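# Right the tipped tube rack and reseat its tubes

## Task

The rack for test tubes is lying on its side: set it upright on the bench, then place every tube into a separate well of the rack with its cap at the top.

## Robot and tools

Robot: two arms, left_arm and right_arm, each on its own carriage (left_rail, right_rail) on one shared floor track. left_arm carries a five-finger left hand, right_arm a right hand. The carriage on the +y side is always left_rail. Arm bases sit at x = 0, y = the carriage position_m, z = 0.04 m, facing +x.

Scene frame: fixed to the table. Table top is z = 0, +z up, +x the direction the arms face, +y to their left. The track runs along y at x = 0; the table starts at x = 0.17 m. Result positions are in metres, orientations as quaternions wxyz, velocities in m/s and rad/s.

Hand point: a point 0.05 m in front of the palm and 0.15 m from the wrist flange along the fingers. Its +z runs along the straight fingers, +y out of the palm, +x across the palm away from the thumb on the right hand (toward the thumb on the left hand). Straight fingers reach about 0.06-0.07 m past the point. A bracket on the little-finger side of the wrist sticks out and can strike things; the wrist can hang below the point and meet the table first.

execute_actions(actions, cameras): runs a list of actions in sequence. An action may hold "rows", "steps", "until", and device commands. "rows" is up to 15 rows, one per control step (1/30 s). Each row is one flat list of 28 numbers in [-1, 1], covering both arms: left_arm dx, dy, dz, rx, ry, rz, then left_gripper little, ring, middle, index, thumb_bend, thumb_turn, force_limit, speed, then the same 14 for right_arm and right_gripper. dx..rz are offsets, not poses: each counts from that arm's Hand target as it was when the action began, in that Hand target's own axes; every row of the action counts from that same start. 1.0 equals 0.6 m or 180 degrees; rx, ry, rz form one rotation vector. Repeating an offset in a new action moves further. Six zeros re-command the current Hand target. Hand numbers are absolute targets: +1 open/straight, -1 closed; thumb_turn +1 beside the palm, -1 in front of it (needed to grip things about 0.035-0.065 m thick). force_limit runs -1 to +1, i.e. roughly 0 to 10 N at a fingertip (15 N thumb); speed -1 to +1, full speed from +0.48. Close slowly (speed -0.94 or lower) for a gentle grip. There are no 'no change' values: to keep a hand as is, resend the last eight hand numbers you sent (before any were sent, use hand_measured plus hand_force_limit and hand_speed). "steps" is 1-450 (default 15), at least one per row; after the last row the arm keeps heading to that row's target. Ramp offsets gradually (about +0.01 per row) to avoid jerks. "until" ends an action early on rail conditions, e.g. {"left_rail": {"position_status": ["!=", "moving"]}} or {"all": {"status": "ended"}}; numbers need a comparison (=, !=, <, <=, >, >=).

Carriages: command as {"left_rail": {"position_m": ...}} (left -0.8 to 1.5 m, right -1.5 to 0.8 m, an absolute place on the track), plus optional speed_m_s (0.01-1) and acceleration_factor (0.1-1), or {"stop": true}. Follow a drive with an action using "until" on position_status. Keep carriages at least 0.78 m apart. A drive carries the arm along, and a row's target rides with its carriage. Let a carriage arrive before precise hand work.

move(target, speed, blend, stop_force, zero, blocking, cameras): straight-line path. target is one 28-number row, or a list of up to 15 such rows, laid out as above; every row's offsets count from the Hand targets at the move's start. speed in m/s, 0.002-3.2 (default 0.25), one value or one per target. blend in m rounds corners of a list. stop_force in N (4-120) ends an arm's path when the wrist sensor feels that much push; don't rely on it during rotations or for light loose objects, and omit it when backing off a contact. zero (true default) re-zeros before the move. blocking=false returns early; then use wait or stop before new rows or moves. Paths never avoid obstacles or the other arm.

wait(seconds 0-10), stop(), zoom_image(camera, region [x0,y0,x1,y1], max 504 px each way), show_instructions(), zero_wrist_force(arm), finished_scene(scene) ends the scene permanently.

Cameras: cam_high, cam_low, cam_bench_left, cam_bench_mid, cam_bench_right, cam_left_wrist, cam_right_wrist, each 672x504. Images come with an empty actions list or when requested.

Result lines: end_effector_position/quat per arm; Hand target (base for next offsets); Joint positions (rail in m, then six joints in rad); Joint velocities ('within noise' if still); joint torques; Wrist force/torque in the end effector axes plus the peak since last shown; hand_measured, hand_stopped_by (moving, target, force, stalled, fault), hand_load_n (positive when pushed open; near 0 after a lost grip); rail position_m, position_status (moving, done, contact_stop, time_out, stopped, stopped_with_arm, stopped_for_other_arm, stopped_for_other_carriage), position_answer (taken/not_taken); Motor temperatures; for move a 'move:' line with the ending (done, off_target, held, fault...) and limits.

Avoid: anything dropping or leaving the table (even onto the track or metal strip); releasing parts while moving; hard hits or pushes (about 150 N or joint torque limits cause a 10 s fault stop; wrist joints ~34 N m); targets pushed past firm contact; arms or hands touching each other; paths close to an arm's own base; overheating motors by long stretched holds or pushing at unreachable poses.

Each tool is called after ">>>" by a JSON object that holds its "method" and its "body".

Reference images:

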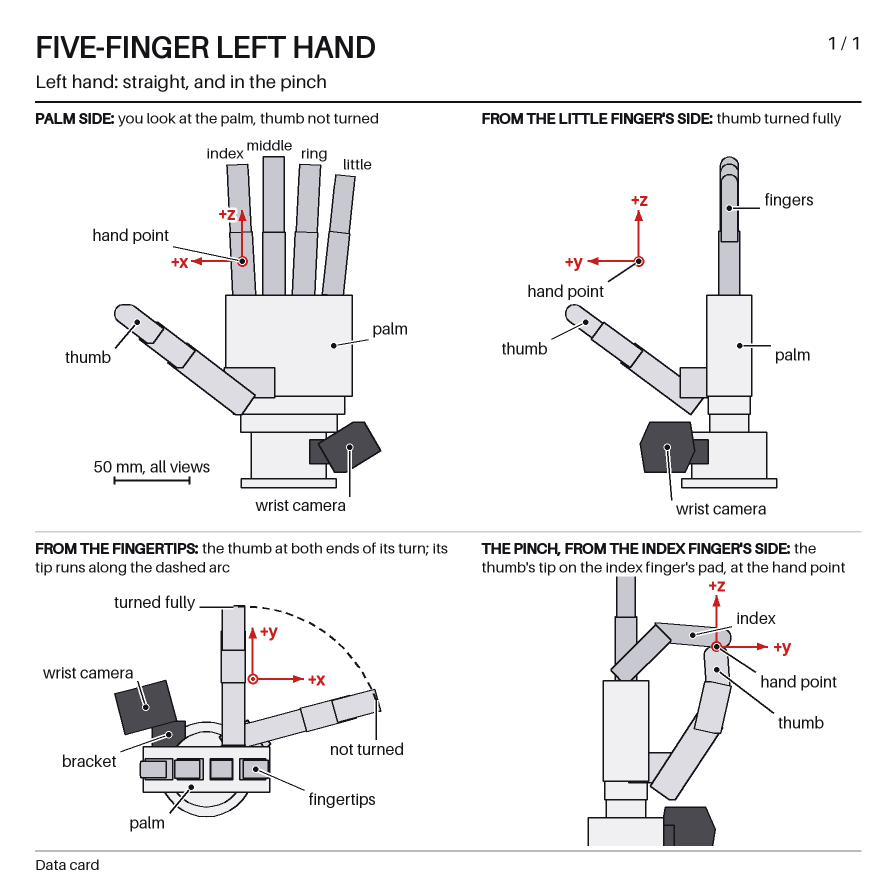

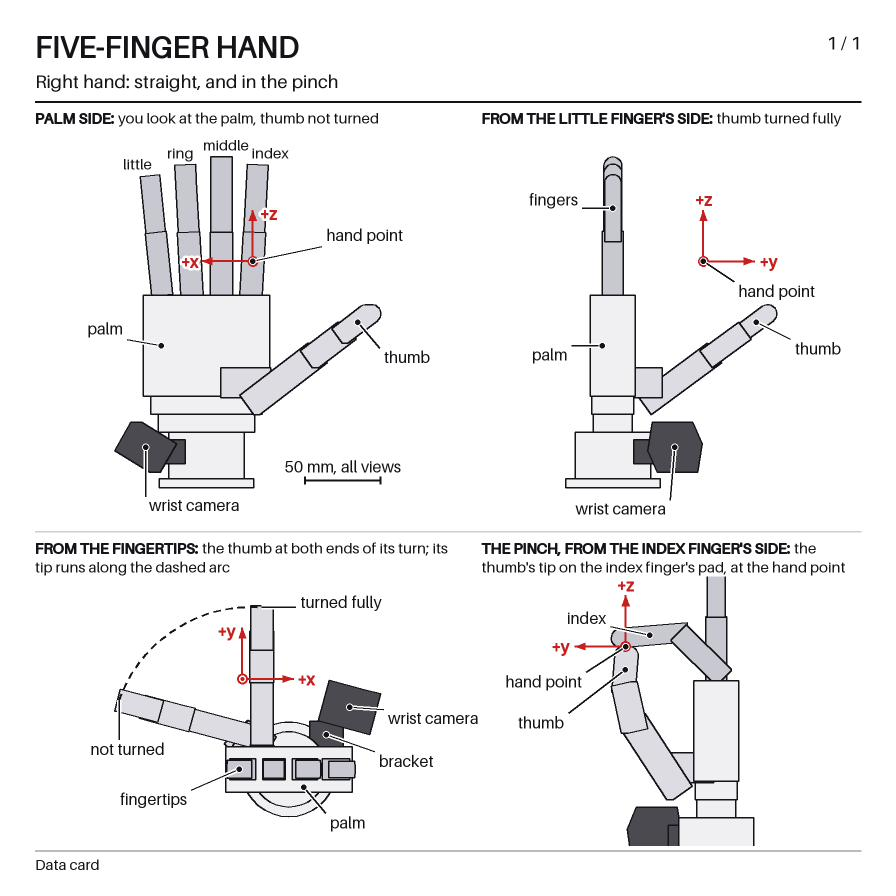

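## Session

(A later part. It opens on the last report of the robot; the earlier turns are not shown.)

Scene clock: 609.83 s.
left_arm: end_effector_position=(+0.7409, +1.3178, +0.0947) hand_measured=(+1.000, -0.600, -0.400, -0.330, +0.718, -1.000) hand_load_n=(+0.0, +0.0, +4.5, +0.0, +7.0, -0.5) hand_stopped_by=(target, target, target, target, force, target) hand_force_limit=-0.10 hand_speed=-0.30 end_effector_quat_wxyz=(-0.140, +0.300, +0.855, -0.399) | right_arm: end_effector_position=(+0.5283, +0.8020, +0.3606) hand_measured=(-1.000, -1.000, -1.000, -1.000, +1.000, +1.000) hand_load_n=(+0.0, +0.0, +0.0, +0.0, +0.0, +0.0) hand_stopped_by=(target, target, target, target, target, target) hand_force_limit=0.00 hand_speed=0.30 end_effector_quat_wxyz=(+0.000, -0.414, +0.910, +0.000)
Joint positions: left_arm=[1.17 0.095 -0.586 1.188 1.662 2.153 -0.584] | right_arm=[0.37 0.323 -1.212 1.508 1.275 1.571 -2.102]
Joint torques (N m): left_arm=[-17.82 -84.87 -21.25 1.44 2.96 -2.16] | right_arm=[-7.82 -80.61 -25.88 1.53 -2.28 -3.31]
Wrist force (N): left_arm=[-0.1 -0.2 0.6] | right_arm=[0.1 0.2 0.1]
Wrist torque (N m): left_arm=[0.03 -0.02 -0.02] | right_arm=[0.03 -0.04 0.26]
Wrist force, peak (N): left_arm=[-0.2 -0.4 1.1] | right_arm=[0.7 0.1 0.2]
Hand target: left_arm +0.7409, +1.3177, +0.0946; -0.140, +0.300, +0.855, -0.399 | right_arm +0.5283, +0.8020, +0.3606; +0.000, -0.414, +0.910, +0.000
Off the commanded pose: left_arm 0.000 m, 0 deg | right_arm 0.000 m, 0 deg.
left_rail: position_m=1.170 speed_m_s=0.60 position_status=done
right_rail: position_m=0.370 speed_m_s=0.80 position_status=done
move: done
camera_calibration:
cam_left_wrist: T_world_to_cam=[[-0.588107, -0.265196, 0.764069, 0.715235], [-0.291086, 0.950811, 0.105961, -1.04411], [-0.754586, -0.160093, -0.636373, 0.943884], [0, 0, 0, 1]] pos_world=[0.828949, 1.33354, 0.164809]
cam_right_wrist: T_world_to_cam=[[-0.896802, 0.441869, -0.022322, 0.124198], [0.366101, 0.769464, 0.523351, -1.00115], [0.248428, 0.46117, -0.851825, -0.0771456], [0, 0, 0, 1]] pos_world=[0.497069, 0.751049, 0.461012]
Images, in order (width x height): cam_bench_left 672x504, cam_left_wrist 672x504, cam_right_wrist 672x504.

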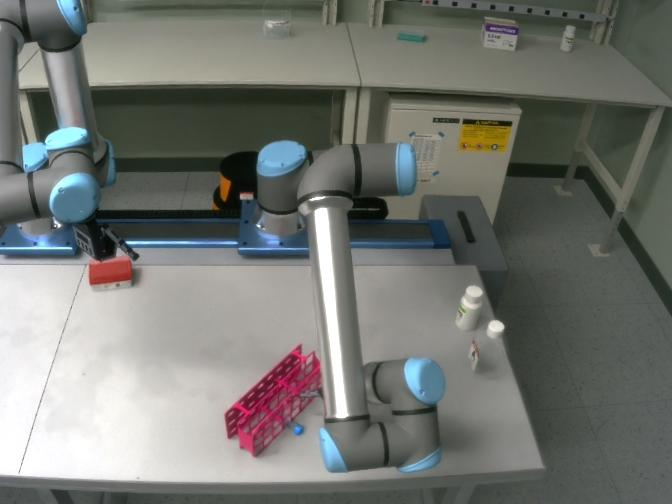

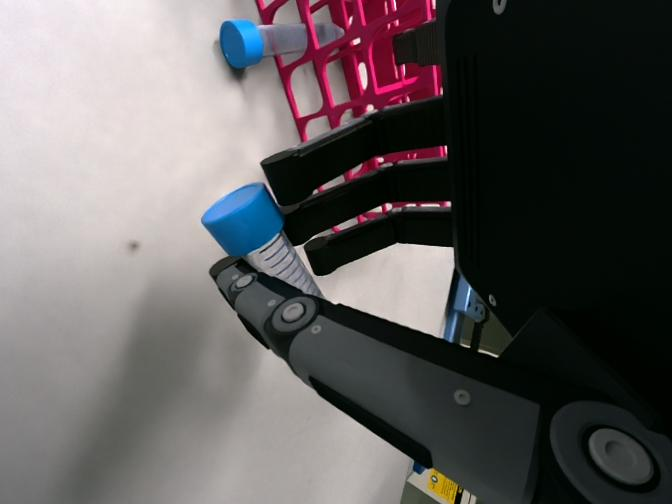

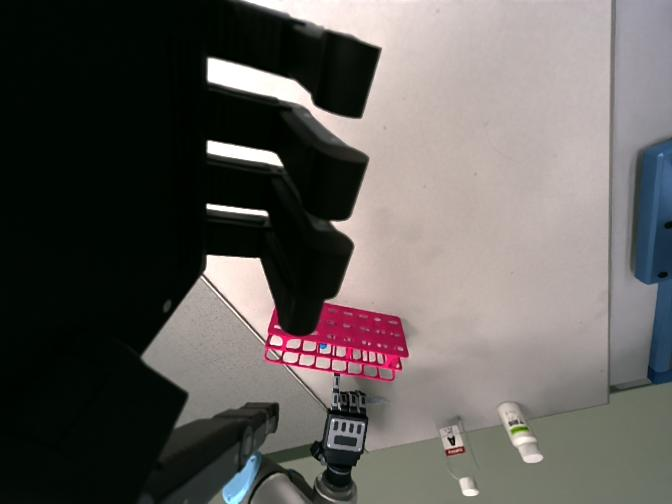

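>>> {"method": "move", "body": {"target": [0,0.0038,0.0365,0,0,0,1,-0.6,-0.4,-0.33,-0.2,-1,-0.1,-0.3,0,0,0,0,0,0,-1,-1,-1,-1,1,1,0,0.3], "speed": 0.04, "stop_force": 6, "cameras": ["cam_right_wrist","cam_bench_left"]}}

>>> {"method": "zoom_image", "body": {"camera": "cam_bench_left", "region": [270, 360, 330, 420]}}

>>> {"method": "zoom_image", "body": {"camera": "cam_right_wrist", "region": [310, 340, 370, 400]}}

Scene clock: 675.87 s.
left_arm: end_effector_position=(+0.7313, +1.3057, +0.0788) hand_measured=(+1.000, -0.600, -0.400, -0.330, +0.718, -1.000) hand_load_n=(+0.0, +0.0, +4.5, +0.0, +7.0, -0.5) hand_stopped_by=(target, target, target, target, force, target) hand_force_limit=-0.10 hand_speed=-0.30 end_effector_quat_wxyz=(-0.140, +0.300, +0.855, -0.399) | right_arm: end_effector_position=(+0.5283, +0.8020, +0.3606) hand_measured=(-1.000, -1.000, -1.000, -1.000, +1.000, +1.000) hand_load_n=(+0.0, +0.0, +0.0, +0.0, +0.0, +0.0) hand_stopped_by=(target, target, target, target, target, target) hand_force_limit=0.00 hand_speed=0.30 end_effector_quat_wxyz=(+0.000, -0.414, +0.910, +0.000)
Joint positions: left_arm=[1.17 0.083 -0.588 1.225 1.62 2.161 -0.596] | right_arm=[0.37 0.323 -1.212 1.508 1.275 1.571 -2.102]
Joint torques (N m): left_arm=[-16.3 -112.08 -20.29 0.83 2.9 -2.26] | right_arm=[-4.44 -82.62 -26.75 1.5 -2.29 -3.57]
Wrist force (N): left_arm=[0.2 -0.6 0.4] | right_arm=[0.3 0.4 0.0]
Wrist torque (N m): left_arm=[-0.01 -0.07 0.00] | right_arm=[0.06 -0.06 0.28]
Wrist force, peak (N): left_arm=[-0.2 -0.7 0.8] | right_arm=[0.5 0.4 0.4]
Hand target: left_arm +0.7313, +1.3057, +0.0788; -0.140, +0.300, +0.855, -0.399 | right_arm +0.5283, +0.8020, +0.3606; +0.000, -0.414, +0.910, +0.000
Off the commanded pose: left_arm 0.000 m, 0 deg | right_arm 0.000 m, 0 deg.
left_rail: position_m=1.170 speed_m_s=0.60 position_status=done
right_rail: position_m=0.370 speed_m_s=0.80 position_status=done
move: done
camera_calibration:
cam_right_wrist: T_world_to_cam=[[-0.896802, 0.441869, -0.022322, 0.124198], [0.366101, 0.769464, 0.523351, -1.00115], [0.248428, 0.46117, -0.851825, -0.0771456], [0, 0, 0, 1]] pos_world=[0.497069, 0.751049, 0.461012]
Images, in order (width x height): cam_bench_left 672x504, cam_right_wrist 672x504.

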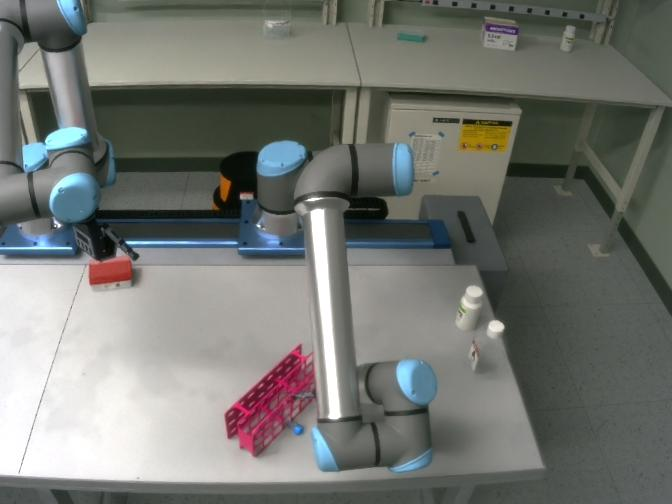

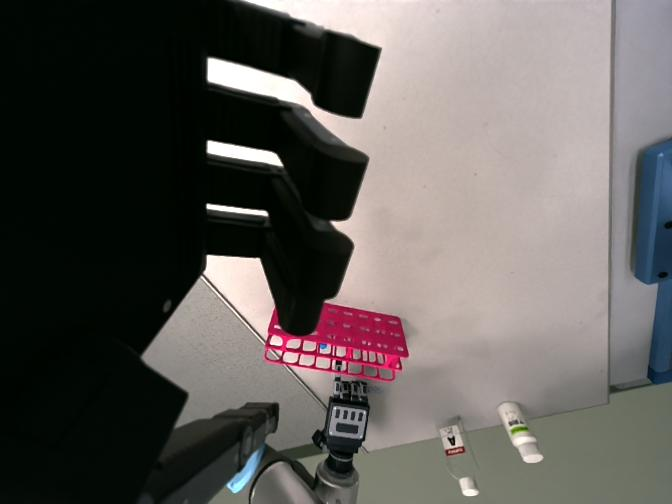

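Scaled by 8.400 from the camera's 672x504 image, which has a finer 960x720 frame.

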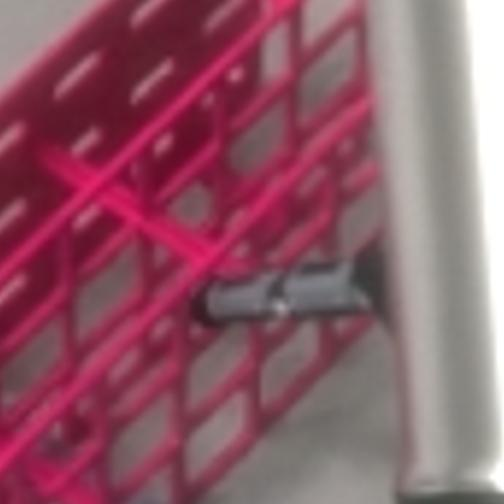

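Scaled by 8.400 from the camera's 672x504 image, which has a finer 960x720 frame.

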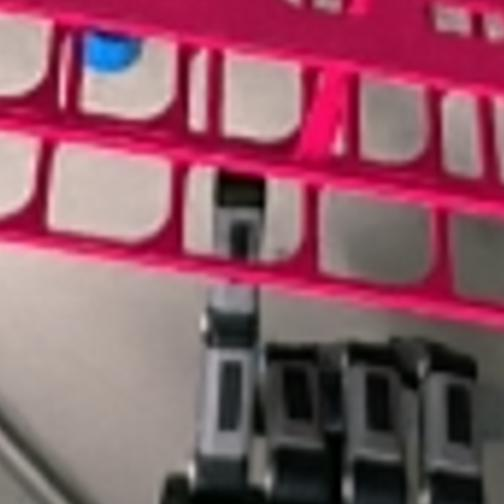

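>>> {"method": "move", "body": {"target": [0,0,0.05,0,0,0,1,-0.6,-0.4,-0.33,-0.2,-1,-0.1,-0.3,0,0,0,0,0,0,-1,-1,-1,-1,1,1,0,0.3], "speed": 0.05, "stop_force": 6, "cameras": ["cam_right_wrist","cam_bench_left"]}}

>>> {"method": "zoom_image", "body": {"camera": "cam_bench_left", "region": [230, 340, 350, 460]}}

>>> {"method": "zoom_image", "body": {"camera": "cam_right_wrist", "region": [300, 320, 400, 420]}}

Scene clock: 687.07 s.
left_arm: end_effector_position=(+0.7169, +1.2878, +0.0595) hand_measured=(+1.000, -0.600, -0.400, -0.330, +0.718, -1.000) hand_load_n=(-0.5, +0.0, +4.5, +0.0, +7.0, -0.5) hand_stopped_by=(target, target, target, target, force, target) hand_force_limit=-0.10 hand_speed=-0.30 end_effector_quat_wxyz=(-0.140, +0.300, +0.855, -0.399) | right_arm: end_effector_position=(+0.5283, +0.8020, +0.3606) hand_measured=(-1.000, -1.000, -1.000, -1.000, +1.000, +1.000) hand_load_n=(+0.0, +0.0, +0.0, +0.0, +0.0, +0.0) hand_stopped_by=(target, target, target, target, target, target) hand_force_limit=0.00 hand_speed=0.30 end_effector_quat_wxyz=(+0.000, -0.414, +0.910, +0.000)
Joint positions: left_arm=[1.17 0.063 -0.593 1.277 1.563 2.173 -0.614] | right_arm=[0.37 0.323 -1.212 1.508 1.275 1.571 -2.102]
Joint torques (N m): left_arm=[-17.31 -110.49 -18.09 1.11 3.07 -2.08] | right_arm=[-5.41 -82.1 -24.98 1.24 -1.99 -3.29]
Wrist force (N): left_arm=[0.1 -0.2 0.2] | right_arm=[0.3 0.4 0.2]
Wrist torque (N m): left_arm=[0.06 -0.05 -0.01] | right_arm=[0.06 -0.07 0.27]
Wrist force, peak (N): left_arm=[0.4 -0.4 0.8] | right_arm=[0.2 0.5 0.4]
Hand target: left_arm +0.7169, +1.2878, +0.0595; -0.140, +0.300, +0.855, -0.399 | right_arm +0.5283, +0.8020, +0.3606; +0.000, -0.414, +0.910, +0.000
Off the commanded pose: left_arm 0.000 m, 0 deg | right_arm 0.000 m, 0 deg.
left_rail: position_m=1.170 speed_m_s=0.60 position_status=done
right_rail: position_m=0.370 speed_m_s=0.80 position_status=done
move: done
camera_calibration:
cam_right_wrist: T_world_to_cam=[[-0.896802, 0.441869, -0.022322, 0.124198], [0.366101, 0.769464, 0.523351, -1.00115], [0.248428, 0.46117, -0.851825, -0.0771456], [0, 0, 0, 1]] pos_world=[0.497069, 0.751049, 0.461012]
Images, in order (width x height): cam_bench_left 672x504, cam_right_wrist 672x504.

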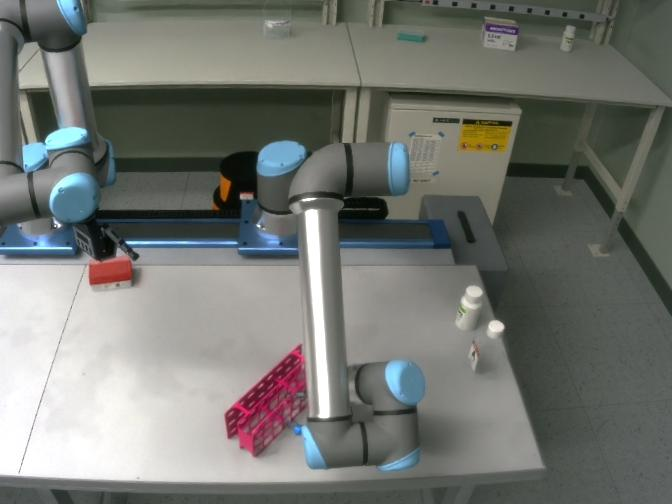

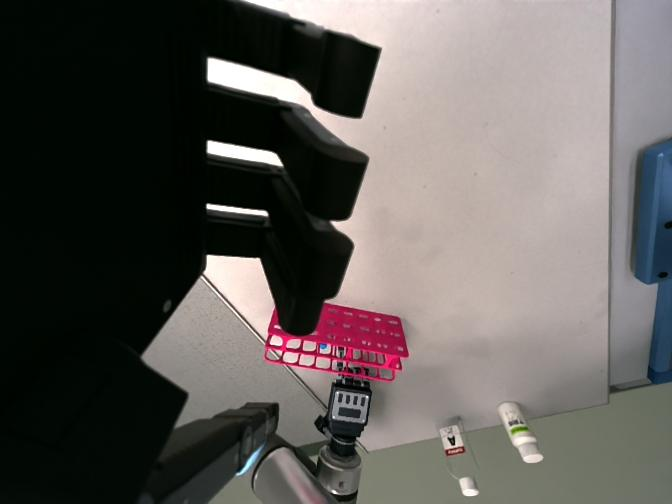

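Scaled by 4.200 from the camera's 672x504 image, which has a finer 960x720 frame.

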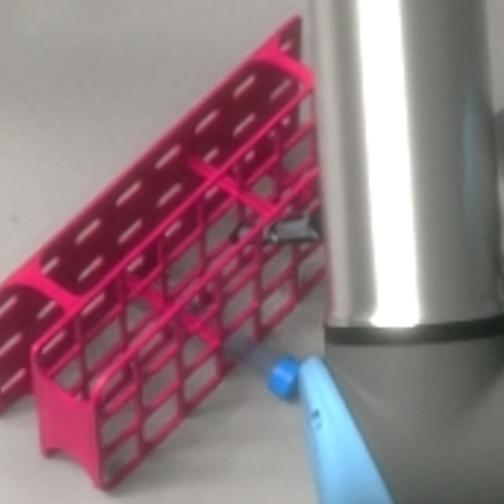

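Scaled by 5.040 from the camera's 672x504 image, which has a finer 960x720 frame.

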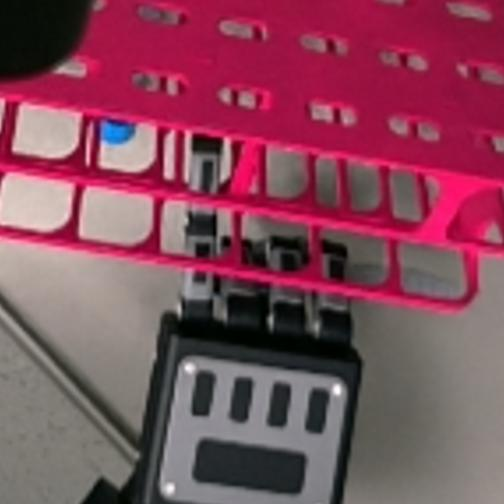

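>>> {"method": "move", "body": {"target": [[0,-0.0645,-0.003,-0.0461,0,0,1,-0.6,-0.4,-0.33,-0.2,-1,-0.1,-0.3,0,0,0,0,0,0,-1,-1,-1,-1,1,1,0,0.3],[0,-0.1213,0.0115,-0.0928,0,0,1,-0.6,-0.4,-0.33,-0.2,-1,-0.1,-0.3,0,0,0,0,0,0,-1,-1,-1,-1,1,1,0,0.3]], "speed": 0.05, "blend": [0.005,0], "cameras": ["cam_right_wrist","cam_bench_left","cam_left_wrist"]}}

>>> {"method": "zoom_image", "body": {"camera": "cam_bench_left", "region": [210, 320, 350, 460]}}

>>> {"method": "zoom_image", "body": {"camera": "cam_right_wrist", "region": [250, 280, 430, 460]}}

Scene clock: 739.23 s.
left_arm: end_effector_position=(+0.6844, +1.2472, +0.1108) hand_measured=(+1.000, -0.600, -0.400, -0.330, +0.718, -1.000) hand_load_n=(+0.0, +0.0, +4.5, +0.0, +7.0, -0.5) hand_stopped_by=(target, target, target, target, force, target) hand_force_limit=-0.10 hand_speed=-0.30 end_effector_quat_wxyz=(-0.095, +0.317, +0.904, -0.271) | right_arm: end_effector_position=(+0.5283, +0.8020, +0.3606) hand_measured=(-1.000, -1.000, -1.000, -1.000, +1.000, +1.000) hand_load_n=(+0.0, +0.0, +0.0, +0.0, +0.0, +0.0) hand_stopped_by=(target, target, target, target, target, target) hand_force_limit=0.00 hand_speed=0.30 end_effector_quat_wxyz=(+0.000, -0.414, +0.910, +0.000)
Joint positions: left_arm=[1.17 -0.053 -0.822 1.471 1.288 2.034 -0.862] | right_arm=[0.37 0.323 -1.212 1.508 1.275 1.571 -2.102]
Joint torques (N m): left_arm=[-16.55 -99.75 -19.14 1.65 -0.81 -2.07] | right_arm=[-7.62 -80.49 -26.82 1.61 -1.9 -3.13]
Wrist force (N): left_arm=[0.2 -0.2 0.1] | right_arm=[0.2 0.3 -0.1]
Wrist torque (N m): left_arm=[0.02 -0.04 0.03] | right_arm=[0.06 -0.05 0.27]
Wrist force, peak (N): left_arm=[-0.5 0.2 0.7] | right_arm=[0.3 0.4 0.5]
Hand target: left_arm +0.6844, +1.2472, +0.1108; -0.095, +0.317, +0.904, -0.270 | right_arm +0.5283, +0.8020, +0.3606; +0.000, -0.414, +0.910, +0.000
Off the commanded pose: left_arm 0.000 m, 0 deg | right_arm 0.000 m, 0 deg.
left_rail: position_m=1.170 speed_m_s=0.60 position_status=done
right_rail: position_m=0.370 speed_m_s=0.80 position_status=done
move: done
camera_calibration:
cam_left_wrist: T_world_to_cam=[[-0.71012, -0.417565, 0.566894, 0.946463], [-0.324853, 0.908644, 0.262366, -0.936746], [-0.62466, 0.00215412, -0.780894, 0.62496], [0, 0, 0, 1]] pos_world=[0.758185, 1.24503, 0.197254]
cam_right_wrist: T_world_to_cam=[[-0.896802, 0.441869, -0.022322, 0.124198], [0.366101, 0.769464, 0.523351, -1.00115], [0.248428, 0.46117, -0.851825, -0.0771456], [0, 0, 0, 1]] pos_world=[0.497069, 0.751049, 0.461012]
Images, in order (width x height): cam_bench_left 672x504, cam_left_wrist 672x504, cam_right_wrist 672x504.

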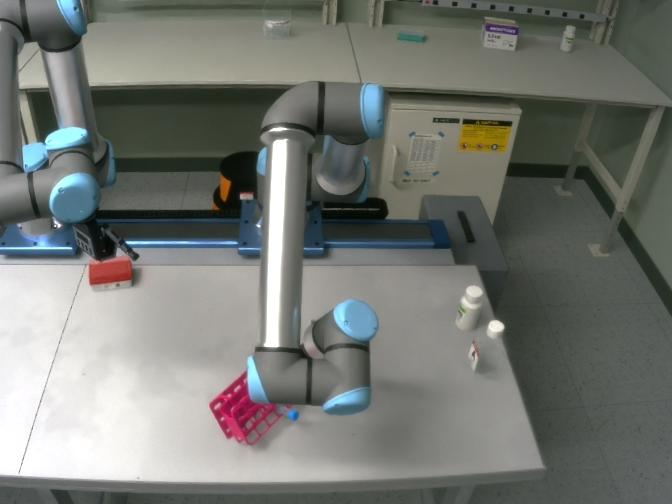

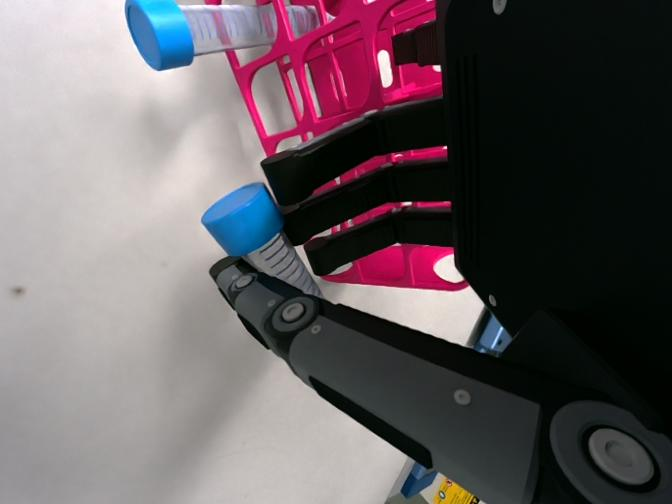

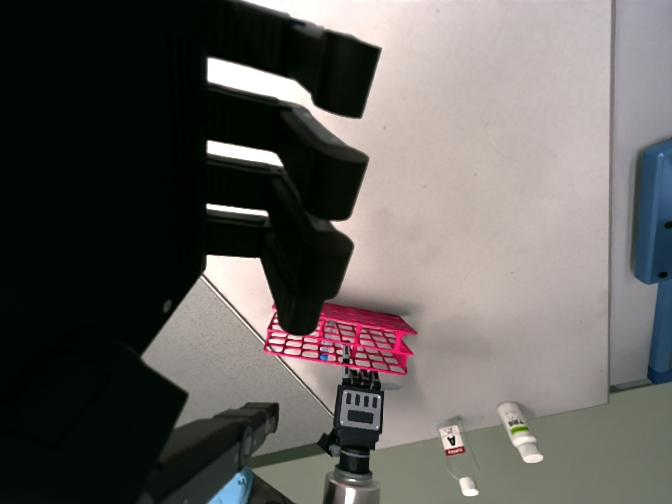

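Scaled by 3.600 from the camera's 672x504 image, which has a finer 960x720 frame.

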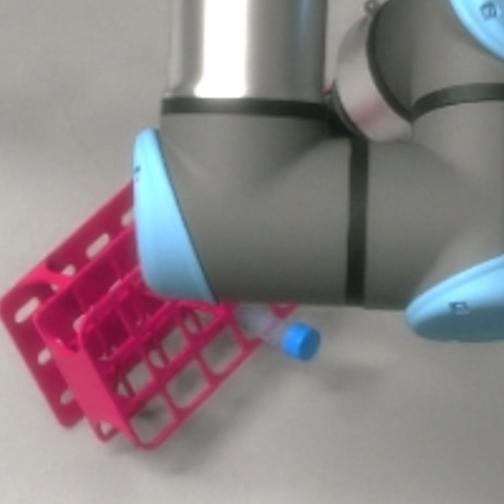

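Scaled by 2.800 from the camera's 672x504 image, which has a finer 960x720 frame.

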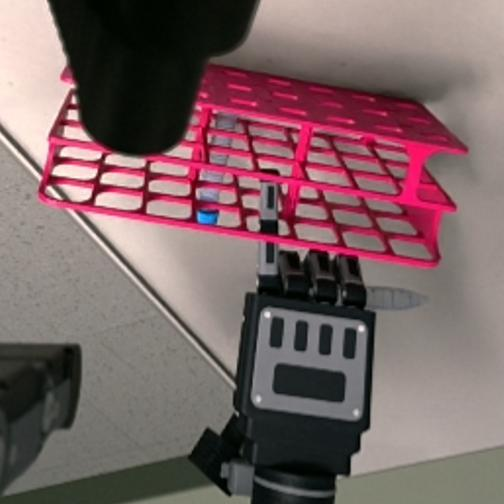

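>>> {"method": "move", "body": {"target": [[0,-0.0556,0.0126,-0.0461,0,0,1,-0.6,-0.4,-0.33,-0.2,-1,-0.1,-0.3,0,0,0,0,0,0,-1,-1,-1,-1,1,1,0,0.3],[0,-0.1048,0.0375,-0.0922,0,0,1,-0.6,-0.4,-0.33,-0.2,-1,-0.1,-0.3,0,0,0,0,0,0,-1,-1,-1,-1,1,1,0,0.3]], "speed": 0.05, "blend": [0.005,0], "cameras": ["cam_right_wrist","cam_bench_left","cam_left_wrist"]}}

>>> {"method": "zoom_image", "body": {"camera": "cam_bench_left", "region": [190, 320, 330, 460]}}

>>> {"method": "zoom_image", "body": {"camera": "cam_right_wrist", "region": [250, 240, 430, 420]}}

Scene clock: 755.50 s.
left_arm: end_effector_position=(+0.6439, +1.1966, +0.1265) hand_measured=(+1.000, -0.600, -0.400, -0.330, +0.718, -1.000) hand_load_n=(+0.0, +0.0, +4.5, +0.0, +7.0, -0.5) hand_stopped_by=(target, target, target, target, force, target) hand_force_limit=-0.10 hand_speed=-0.30 end_effector_quat_wxyz=(-0.048, +0.328, +0.933, -0.137) | right_arm: end_effector_position=(+0.5283, +0.8020, +0.3606) hand_measured=(-1.000, -1.000, -1.000, -1.000, +1.000, +1.000) hand_load_n=(+0.0, +0.0, +0.0, +0.0, +0.0, +0.0) hand_stopped_by=(target, target, target, target, target, target) hand_force_limit=0.00 hand_speed=0.30 end_effector_quat_wxyz=(+0.000, -0.414, +0.910, +0.000)
Joint positions: left_arm=[1.17 -0.226 -1.006 1.674 1.032 1.833 -1.104] | right_arm=[0.37 0.323 -1.212 1.508 1.275 1.571 -2.102]
Joint torques (N m): left_arm=[-17.38 -86.01 -19.54 1.52 -1.47 -2.34] | right_arm=[-6.86 -82.51 -27.09 1.28 -1.67 -3.53]
Wrist force (N): left_arm=[0.0 -0.3 0.0] | right_arm=[0.2 0.2 0.3]
Wrist torque (N m): left_arm=[0.01 0.00 0.05] | right_arm=[0.03 -0.05 0.27]
Wrist force, peak (N): left_arm=[0.3 -1.9 0.3] | right_arm=[0.6 0.2 0.3]
Hand target: left_arm +0.6438, +1.1965, +0.1266; -0.048, +0.328, +0.934, -0.137 | right_arm +0.5283, +0.8020, +0.3606; +0.000, -0.414, +0.910, +0.000
Off the commanded pose: left_arm 0.000 m, 0 deg | right_arm 0.000 m, 0 deg.
left_rail: position_m=1.170 speed_m_s=0.60 position_status=done
right_rail: position_m=0.370 speed_m_s=0.80 position_status=done
move: done
camera_calibration:
cam_left_wrist: T_world_to_cam=[[-0.791256, -0.51894, 0.323443, 1.09185], [-0.384947, 0.83371, 0.395909, -0.796566], [-0.47511, 0.188757, -0.859442, 0.302359], [0, 0, 0, 1]] pos_world=[0.700947, 1.17363, 0.222078]
cam_right_wrist: T_world_to_cam=[[-0.896802, 0.441869, -0.022322, 0.124198], [0.366101, 0.769464, 0.523351, -1.00115], [0.248428, 0.46117, -0.851825, -0.0771456], [0, 0, 0, 1]] pos_world=[0.497069, 0.751049, 0.461012]
Images, in order (width x height): cam_bench_left 672x504, cam_left_wrist 672x504, cam_right_wrist 672x504.

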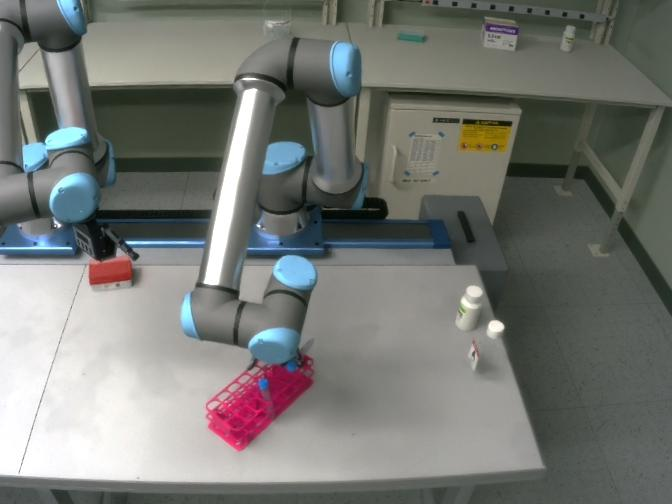

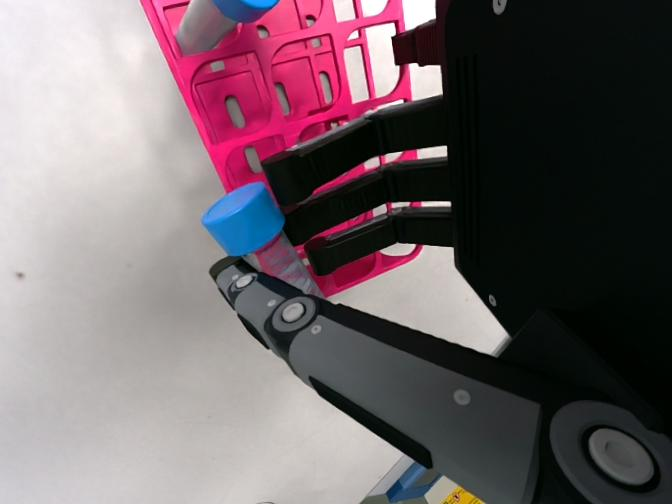

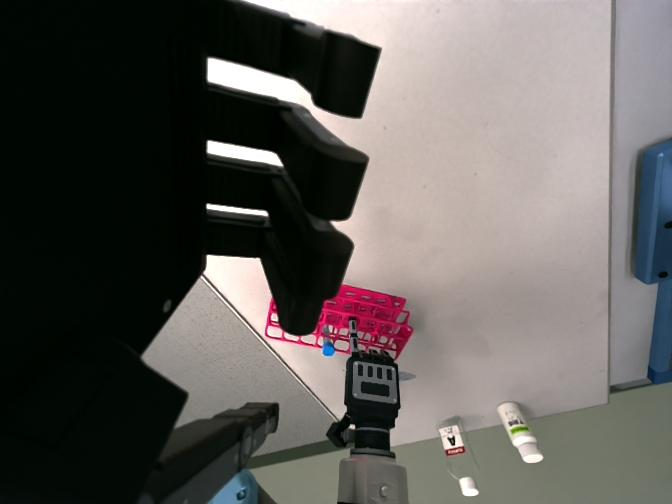

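Scaled by 3.600 from the camera's 672x504 image, which has a finer 960x720 frame.

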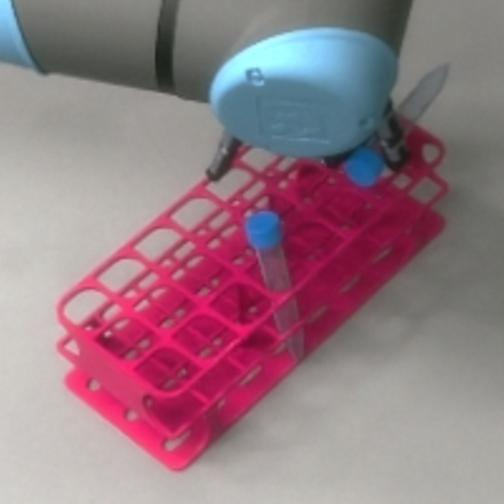

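Scaled by 2.800 from the camera's 672x504 image, which has a finer 960x720 frame.

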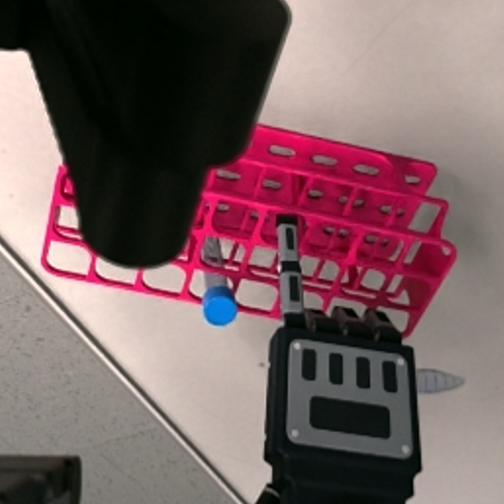

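>>> {"method": "move", "body": {"target": [0,0,-0.18,0,0,0,1,-0.6,-0.4,-0.33,-0.2,-1,-0.1,-0.3,0,0,0,0,0,0,-1,-1,-1,-1,1,1,0,0.3], "speed": 0.08, "cameras": ["cam_right_wrist","cam_bench_left","cam_high"]}}

>>> {"method": "zoom_image", "body": {"camera": "cam_bench_left", "region": [190, 320, 330, 460]}}

>>> {"method": "zoom_image", "body": {"camera": "cam_right_wrist", "region": [250, 240, 430, 420]}}

Scene clock: 768.87 s.
left_arm: end_effector_position=(+0.6632, +1.2207, +0.2299) hand_measured=(+1.000, -0.600, -0.400, -0.330, +0.718, -1.000) hand_load_n=(+0.0, +0.0, +4.0, +0.0, +7.0, -0.5) hand_stopped_by=(target, target, target, target, force, target) hand_force_limit=-0.10 hand_speed=-0.30 end_effector_quat_wxyz=(-0.048, +0.328, +0.934, -0.137) | right_arm: end_effector_position=(+0.5283, +0.8020, +0.3606) hand_measured=(-1.000, -1.000, -1.000, -1.000, +1.000, +1.000) hand_load_n=(+0.0, +0.0, +0.0, +0.0, +0.0, +0.0) hand_stopped_by=(target, target, target, target, target, target) hand_force_limit=0.00 hand_speed=0.30 end_effector_quat_wxyz=(+0.000, -0.414, +0.910, +0.000)
Joint positions: left_arm=[1.17 -0.185 -1.069 1.565 1.216 1.827 -1.062] | right_arm=[0.37 0.323 -1.212 1.508 1.275 1.571 -2.102]
Joint torques (N m): left_arm=[11.11 -86.3 -42.22 7.89 -1.45 2.53] | right_arm=[-7.42 -81.55 -27.62 1.49 -1.42 -2.98]
Wrist force (N): left_arm=[0.0 0.0 -0.6] | right_arm=[0.3 -0.1 0.4]
Wrist torque (N m): left_arm=[0.09 0.00 -0.25] | right_arm=[-0.03 -0.08 0.26]
Wrist force, peak (N): left_arm=[0.2 -0.2 -0.8] | right_arm=[0.5 0.5 0.4]
Hand target: left_arm +0.6632, +1.2208, +0.2300; -0.048, +0.328, +0.934, -0.137 | right_arm +0.5283, +0.8020, +0.3606; +0.000, -0.414, +0.910, +0.000
Off the commanded pose: left_arm 0.000 m, 0 deg | right_arm 0.000 m, 0 deg.
left_rail: position_m=1.170 speed_m_s=0.60 position_status=done
right_rail: position_m=0.370 speed_m_s=0.80 position_status=done
move: done
camera_calibration:
cam_right_wrist: T_world_to_cam=[[-0.896802, 0.441869, -0.022322, 0.124198], [0.366101, 0.769464, 0.523351, -1.00115], [0.248428, 0.46117, -0.851825, -0.0771456], [0, 0, 0, 1]] pos_world=[0.497069, 0.751049, 0.461012]
Images, in order (width x height): cam_high 672x504, cam_bench_left 672x504, cam_right_wrist 672x504.

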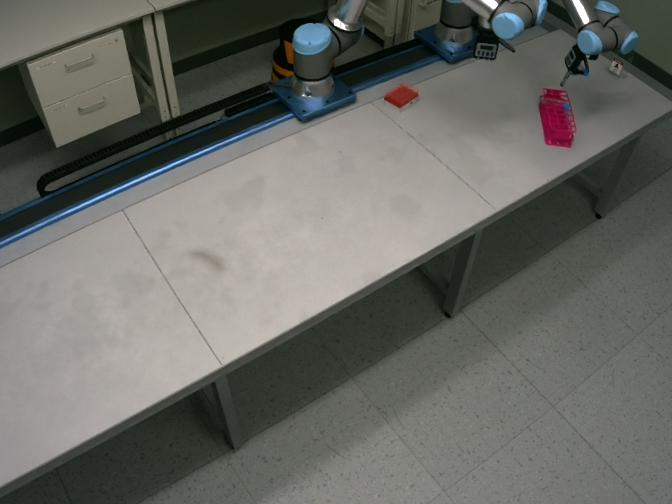

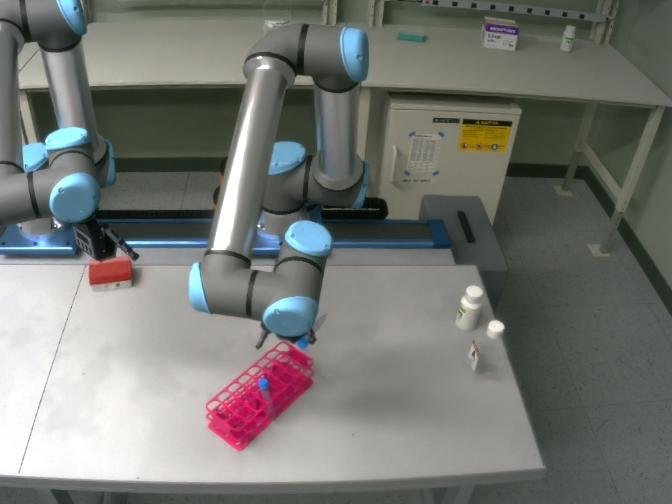

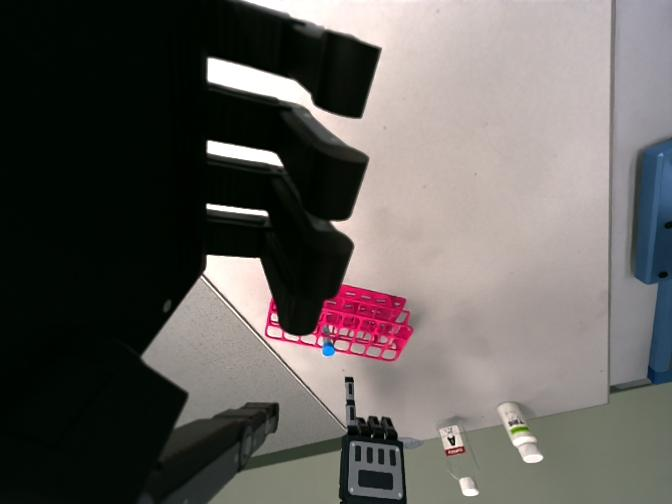

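Scaled by 3.600 from the camera's 672x504 image, which has a finer 960x720 frame.

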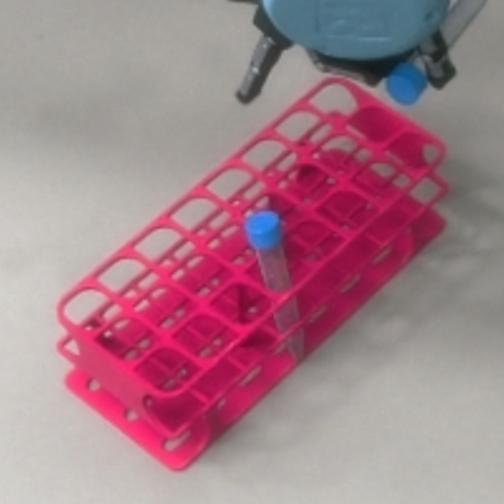

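Scaled by 2.800 from the camera's 672x504 image, which has a finer 960x720 frame.

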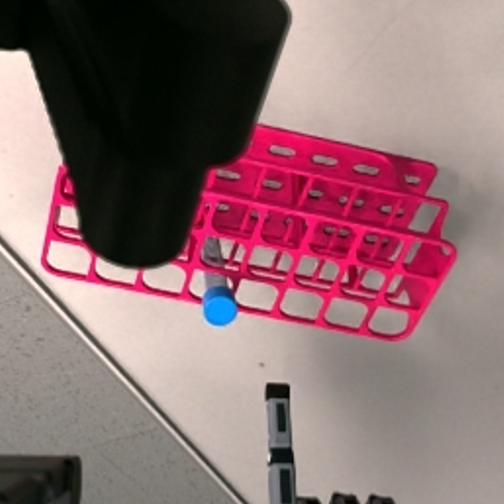

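>>> {"method": "execute_actions", "body": {"actions": [{"left_rail":{"position_m":1.4,"speed_m_s":0.3,"acceleration_factor":0.4},"steps":150,"until":{"left_rail":{"position_status":["!=","moving"]}}}]}}

Scene clock: 910.73 s.
left_arm: end_effector_position=(+0.6632, +1.4508, +0.2300) hand_measured=(+1.000, -0.600, -0.400, -0.330, +0.718, -1.000) hand_load_n=(+0.0, +0.0, +4.5, +0.0, +6.5, -0.5) hand_stopped_by=(target, target, target, target, force, target) hand_force_limit=-0.10 hand_speed=-0.30 end_effector_quat_wxyz=(-0.048, +0.328, +0.934, -0.137) | right_arm: end_effector_position=(+0.5283, +0.8020, +0.3606) hand_measured=(-1.000, -1.000, -1.000, -1.000, +1.000, +1.000) hand_load_n=(+0.0, +0.0, +0.0, +0.0, +0.0, +0.0) hand_stopped_by=(target, target, target, target, target, target) hand_force_limit=0.00 hand_speed=0.30 end_effector_quat_wxyz=(+0.000, -0.414, +0.910, +0.000)
Joint positions: left_arm=[1.4 -0.185 -1.069 1.564 1.216 1.827 -1.062] | right_arm=[0.37 0.323 -1.212 1.508 1.275 1.571 -2.102]
Joint torques (N m): left_arm=[2.26 -85.41 -39.65 7.74 -0.91 2.49] | right_arm=[-5.52 -80.87 -27.93 1.54 -1.18 -3.07]
Wrist force (N): left_arm=[-0.3 -0.3 -0.1] | right_arm=[0.1 0.1 0.3]
Wrist torque (N m): left_arm=[0.02 0.07 -0.25] | right_arm=[0.00 -0.04 0.25]
Wrist force, peak (N): left_arm=[-0.5 -0.4 -0.2] | right_arm=[0.3 0.4 0.5]
Hand target: left_arm +0.6632, +1.4507, +0.2300; -0.048, +0.328, +0.934, -0.137 | right_arm +0.5283, +0.8020, +0.3606; +0.000, -0.414, +0.910, +0.000
Off the commanded pose: left_arm 0.000 m, 0 deg | right_arm 0.000 m, 0 deg.
left_rail: position_m=1.400 speed_m_s=0.30 position_status=done
right_rail: position_m=0.370 speed_m_s=0.80 position_status=done

>>> {"method": "move", "body": {"target": [-0.2432,-0.3175,0.0447,-0.1254,-0.1916,0.1871,-0.6,-0.6,-0.4,-0.33,-0.2,-1,-0.1,-0.3,0,0,0,0,0,0,-1,-1,-1,-1,1,1,0,0.3], "speed": 0.2}}

>>> {"method": "move", "body": {"target": [-0.0875,-0.1198,0.1073,-0.1583,-0.2276,-0.1486,-0.6,-0.6,-0.4,-0.33,-0.2,-1,-0.1,-0.3,-0.1223,0.0625,0,0,0,0,-1,-1,-1,-1,1,1,0,0.3], "speed": 0.15, "cameras": ["cam_left_wrist","cam_right_wrist","cam_bench_left","cam_high"]}}

>>> {"method": "zoom_image", "body": {"camera": "cam_bench_left", "region": [190, 300, 330, 460]}}

>>> {"method": "zoom_image", "body": {"camera": "cam_right_wrist", "region": [250, 200, 450, 400]}}

Scene clock: 950.87 s.
left_arm: end_effector_position=(+0.6582, +1.2112, +0.2591) hand_measured=(-0.600, -0.600, -0.400, -0.330, +0.718, -1.000) hand_load_n=(+0.0, +0.0, +4.5, +0.0, +7.0, -0.5) hand_stopped_by=(target, target, target, target, force, target) hand_force_limit=-0.10 hand_speed=-0.30 end_effector_quat_wxyz=(+0.329, +0.527, +0.782, -0.054) | right_arm: end_effector_position=(+0.5283, +0.8020, +0.3606) hand_measured=(-1.000, -1.000, -1.000, -1.000, +1.000, +1.000) hand_load_n=(+0.0, +0.5, +0.0, +0.0, +0.0, +0.0) hand_stopped_by=(target, target, target, target, target, target) hand_force_limit=0.00 hand_speed=0.30 end_effector_quat_wxyz=(+0.000, -0.414, +0.910, +0.000)
Joint positions: left_arm=[1.4 -0.599 -1.449 1.972 0.374 1.67 -1.018] | right_arm=[0.37 0.323 -1.212 1.508 1.275 1.571 -2.102]
Joint torques (N m): left_arm=[-18.06 -58.96 -24.69 -0.87 -1.63 2.52] | right_arm=[-4.76 -79.96 -28.99 1.75 -1.17 -2.78]
Wrist force (N): left_arm=[-0.4 0.1 -0.1] | right_arm=[0.3 0.3 0.4]
Wrist torque (N m): left_arm=[0.03 0.05 -0.28] | right_arm=[0.03 -0.08 0.28]
Wrist force, peak (N): left_arm=[-0.4 0.6 -0.5] | right_arm=[0.4 0.4 0.4]
Hand target: left_arm +0.6582, +1.2111, +0.2591; +0.329, +0.527, +0.782, -0.054 | right_arm +0.5283, +0.8020, +0.3606; +0.000, -0.414, +0.910, +0.000
Off the commanded pose: left_arm 0.000 m, 0 deg | right_arm 0.000 m, 0 deg.
left_rail: position_m=1.400 speed_m_s=0.30 position_status=done
right_rail: position_m=0.370 speed_m_s=0.80 position_status=done
move: done

Scene clock: 954.83 s.
left_arm: end_effector_position=(+0.6379, +1.1104, +0.2202) hand_measured=(-0.600, -0.600, -0.400, -0.330, +0.718, -1.000) hand_load_n=(+0.0, +0.0, +4.5, +0.0, +6.5, +0.0) hand_stopped_by=(target, target, target, target, force, target) hand_force_limit=-0.10 hand_speed=-0.30 end_effector_quat_wxyz=(+0.672, +0.192, +0.706, -0.116) | right_arm: end_effector_position=(+0.5482, +0.8820, +0.3606) hand_measured=(-1.000, -1.000, -1.000, -1.000, +1.000, +1.000) hand_load_n=(+0.0, +0.0, +0.0, +0.0, +0.0, +0.0) hand_stopped_by=(target, target, target, target, target, target) hand_force_limit=0.00 hand_speed=0.30 end_effector_quat_wxyz=(+0.000, -0.414, +0.910, +0.000)
Joint positions: left_arm=[1.4 -0.971 -1.477 2.376 -0.815 1.036 -1.518] | right_arm=[0.37 0.423 -1.108 1.358 1.321 1.571 -2.002]
Joint torques (N m): left_arm=[-15.19 -21.87 -17.41 -4.8 -1.76 1.68] | right_arm=[12.21 -63.33 -43.36 6.7 -0.64 4.06]
Wrist force (N): left_arm=[-0.7 0.3 -0.2] | right_arm=[0.4 -0.3 0.3]
Wrist torque (N m): left_arm=[0.05 -0.01 -0.08] | right_arm=[-0.06 -0.07 -0.03]
Wrist force, peak (N): left_arm=[0.3 -0.1 -1.2] | right_arm=[0.5 -0.6 0.5]
Hand target: left_arm +0.6379, +1.1104, +0.2202; +0.672, +0.192, +0.706, -0.116 | right_arm +0.5482, +0.8820, +0.3606; +0.000, -0.414, +0.910, +0.000
Off the commanded pose: left_arm 0.000 m, 0 deg | right_arm 0.000 m, 0 deg.
left_rail: position_m=1.400 speed_m_s=0.30 position_status=done
right_rail: position_m=0.370 speed_m_s=0.80 position_status=done
move: done
camera_calibration:
cam_left_wrist: T_world_to_cam=[[-0.4599, -0.803764, -0.377432, 1.27137], [-0.351053, 0.554999, -0.754147, -0.223004], [0.815631, -0.214333, -0.537408, -0.0503396], [0, 0, 0, 1]] pos_world=[0.547474, 1.13486, 0.284624]
cam_right_wrist: T_world_to_cam=[[-0.896802, 0.441869, -0.022322, 0.106695], [0.366101, 0.769464, 0.523351, -1.07], [0.248428, 0.46117, -0.851825, -0.118983], [0, 0, 0, 1]] pos_world=[0.516969, 0.831049, 0.461012]
Images, in order (width x height): cam_high 672x504, cam_bench_left 672x504, cam_left_wrist 672x504, cam_right_wrist 672x504.

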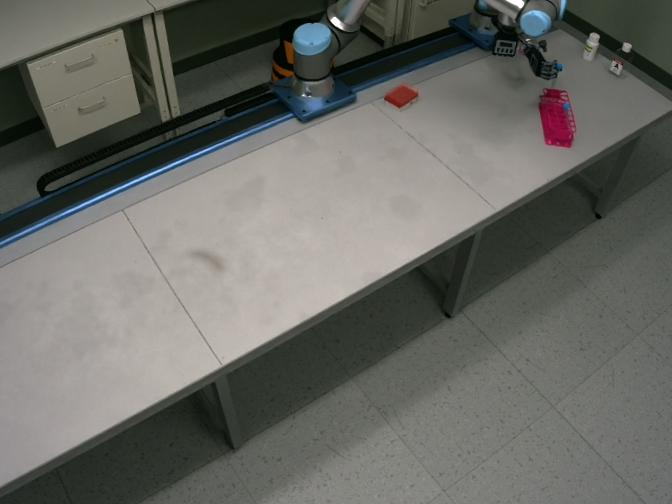

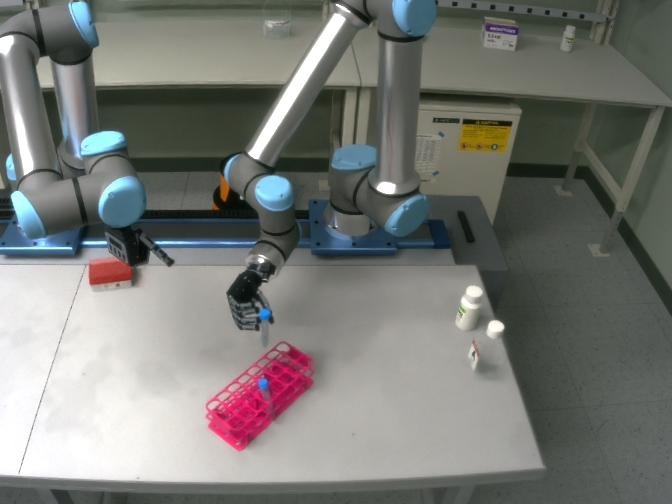

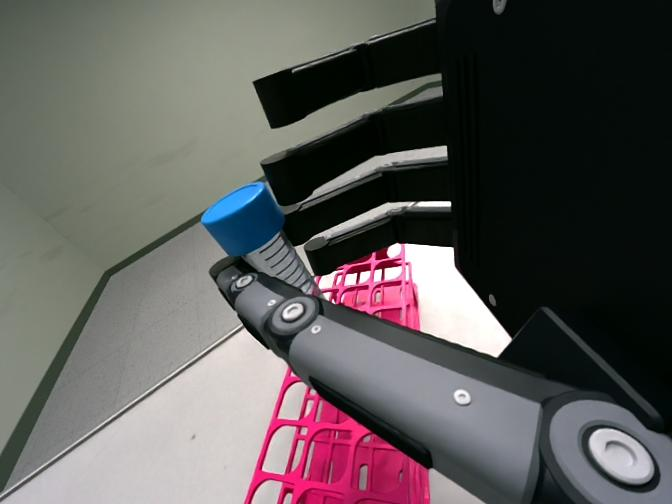

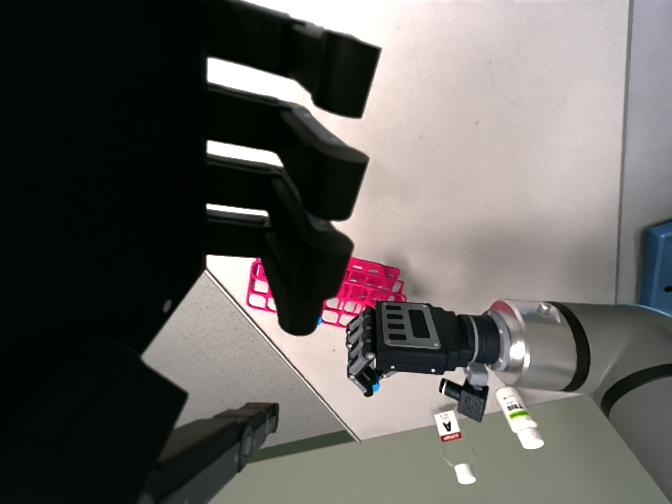

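Scaled by 3.150 from the camera's 672x504 image, which has a finer 960x720 frame.

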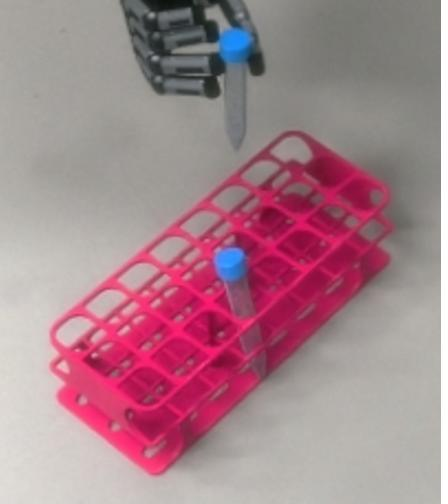

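Scaled by 2.520 from the camera's 672x504 image, which has a finer 960x720 frame.

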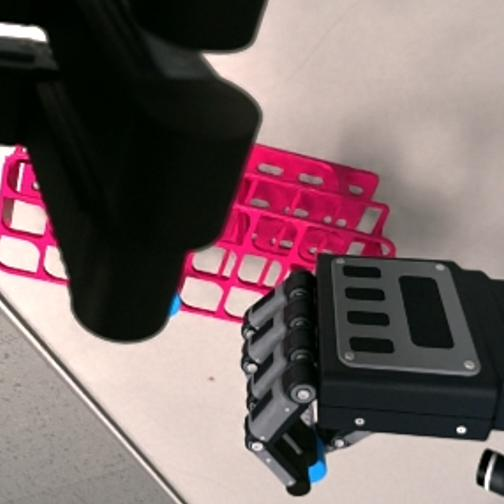

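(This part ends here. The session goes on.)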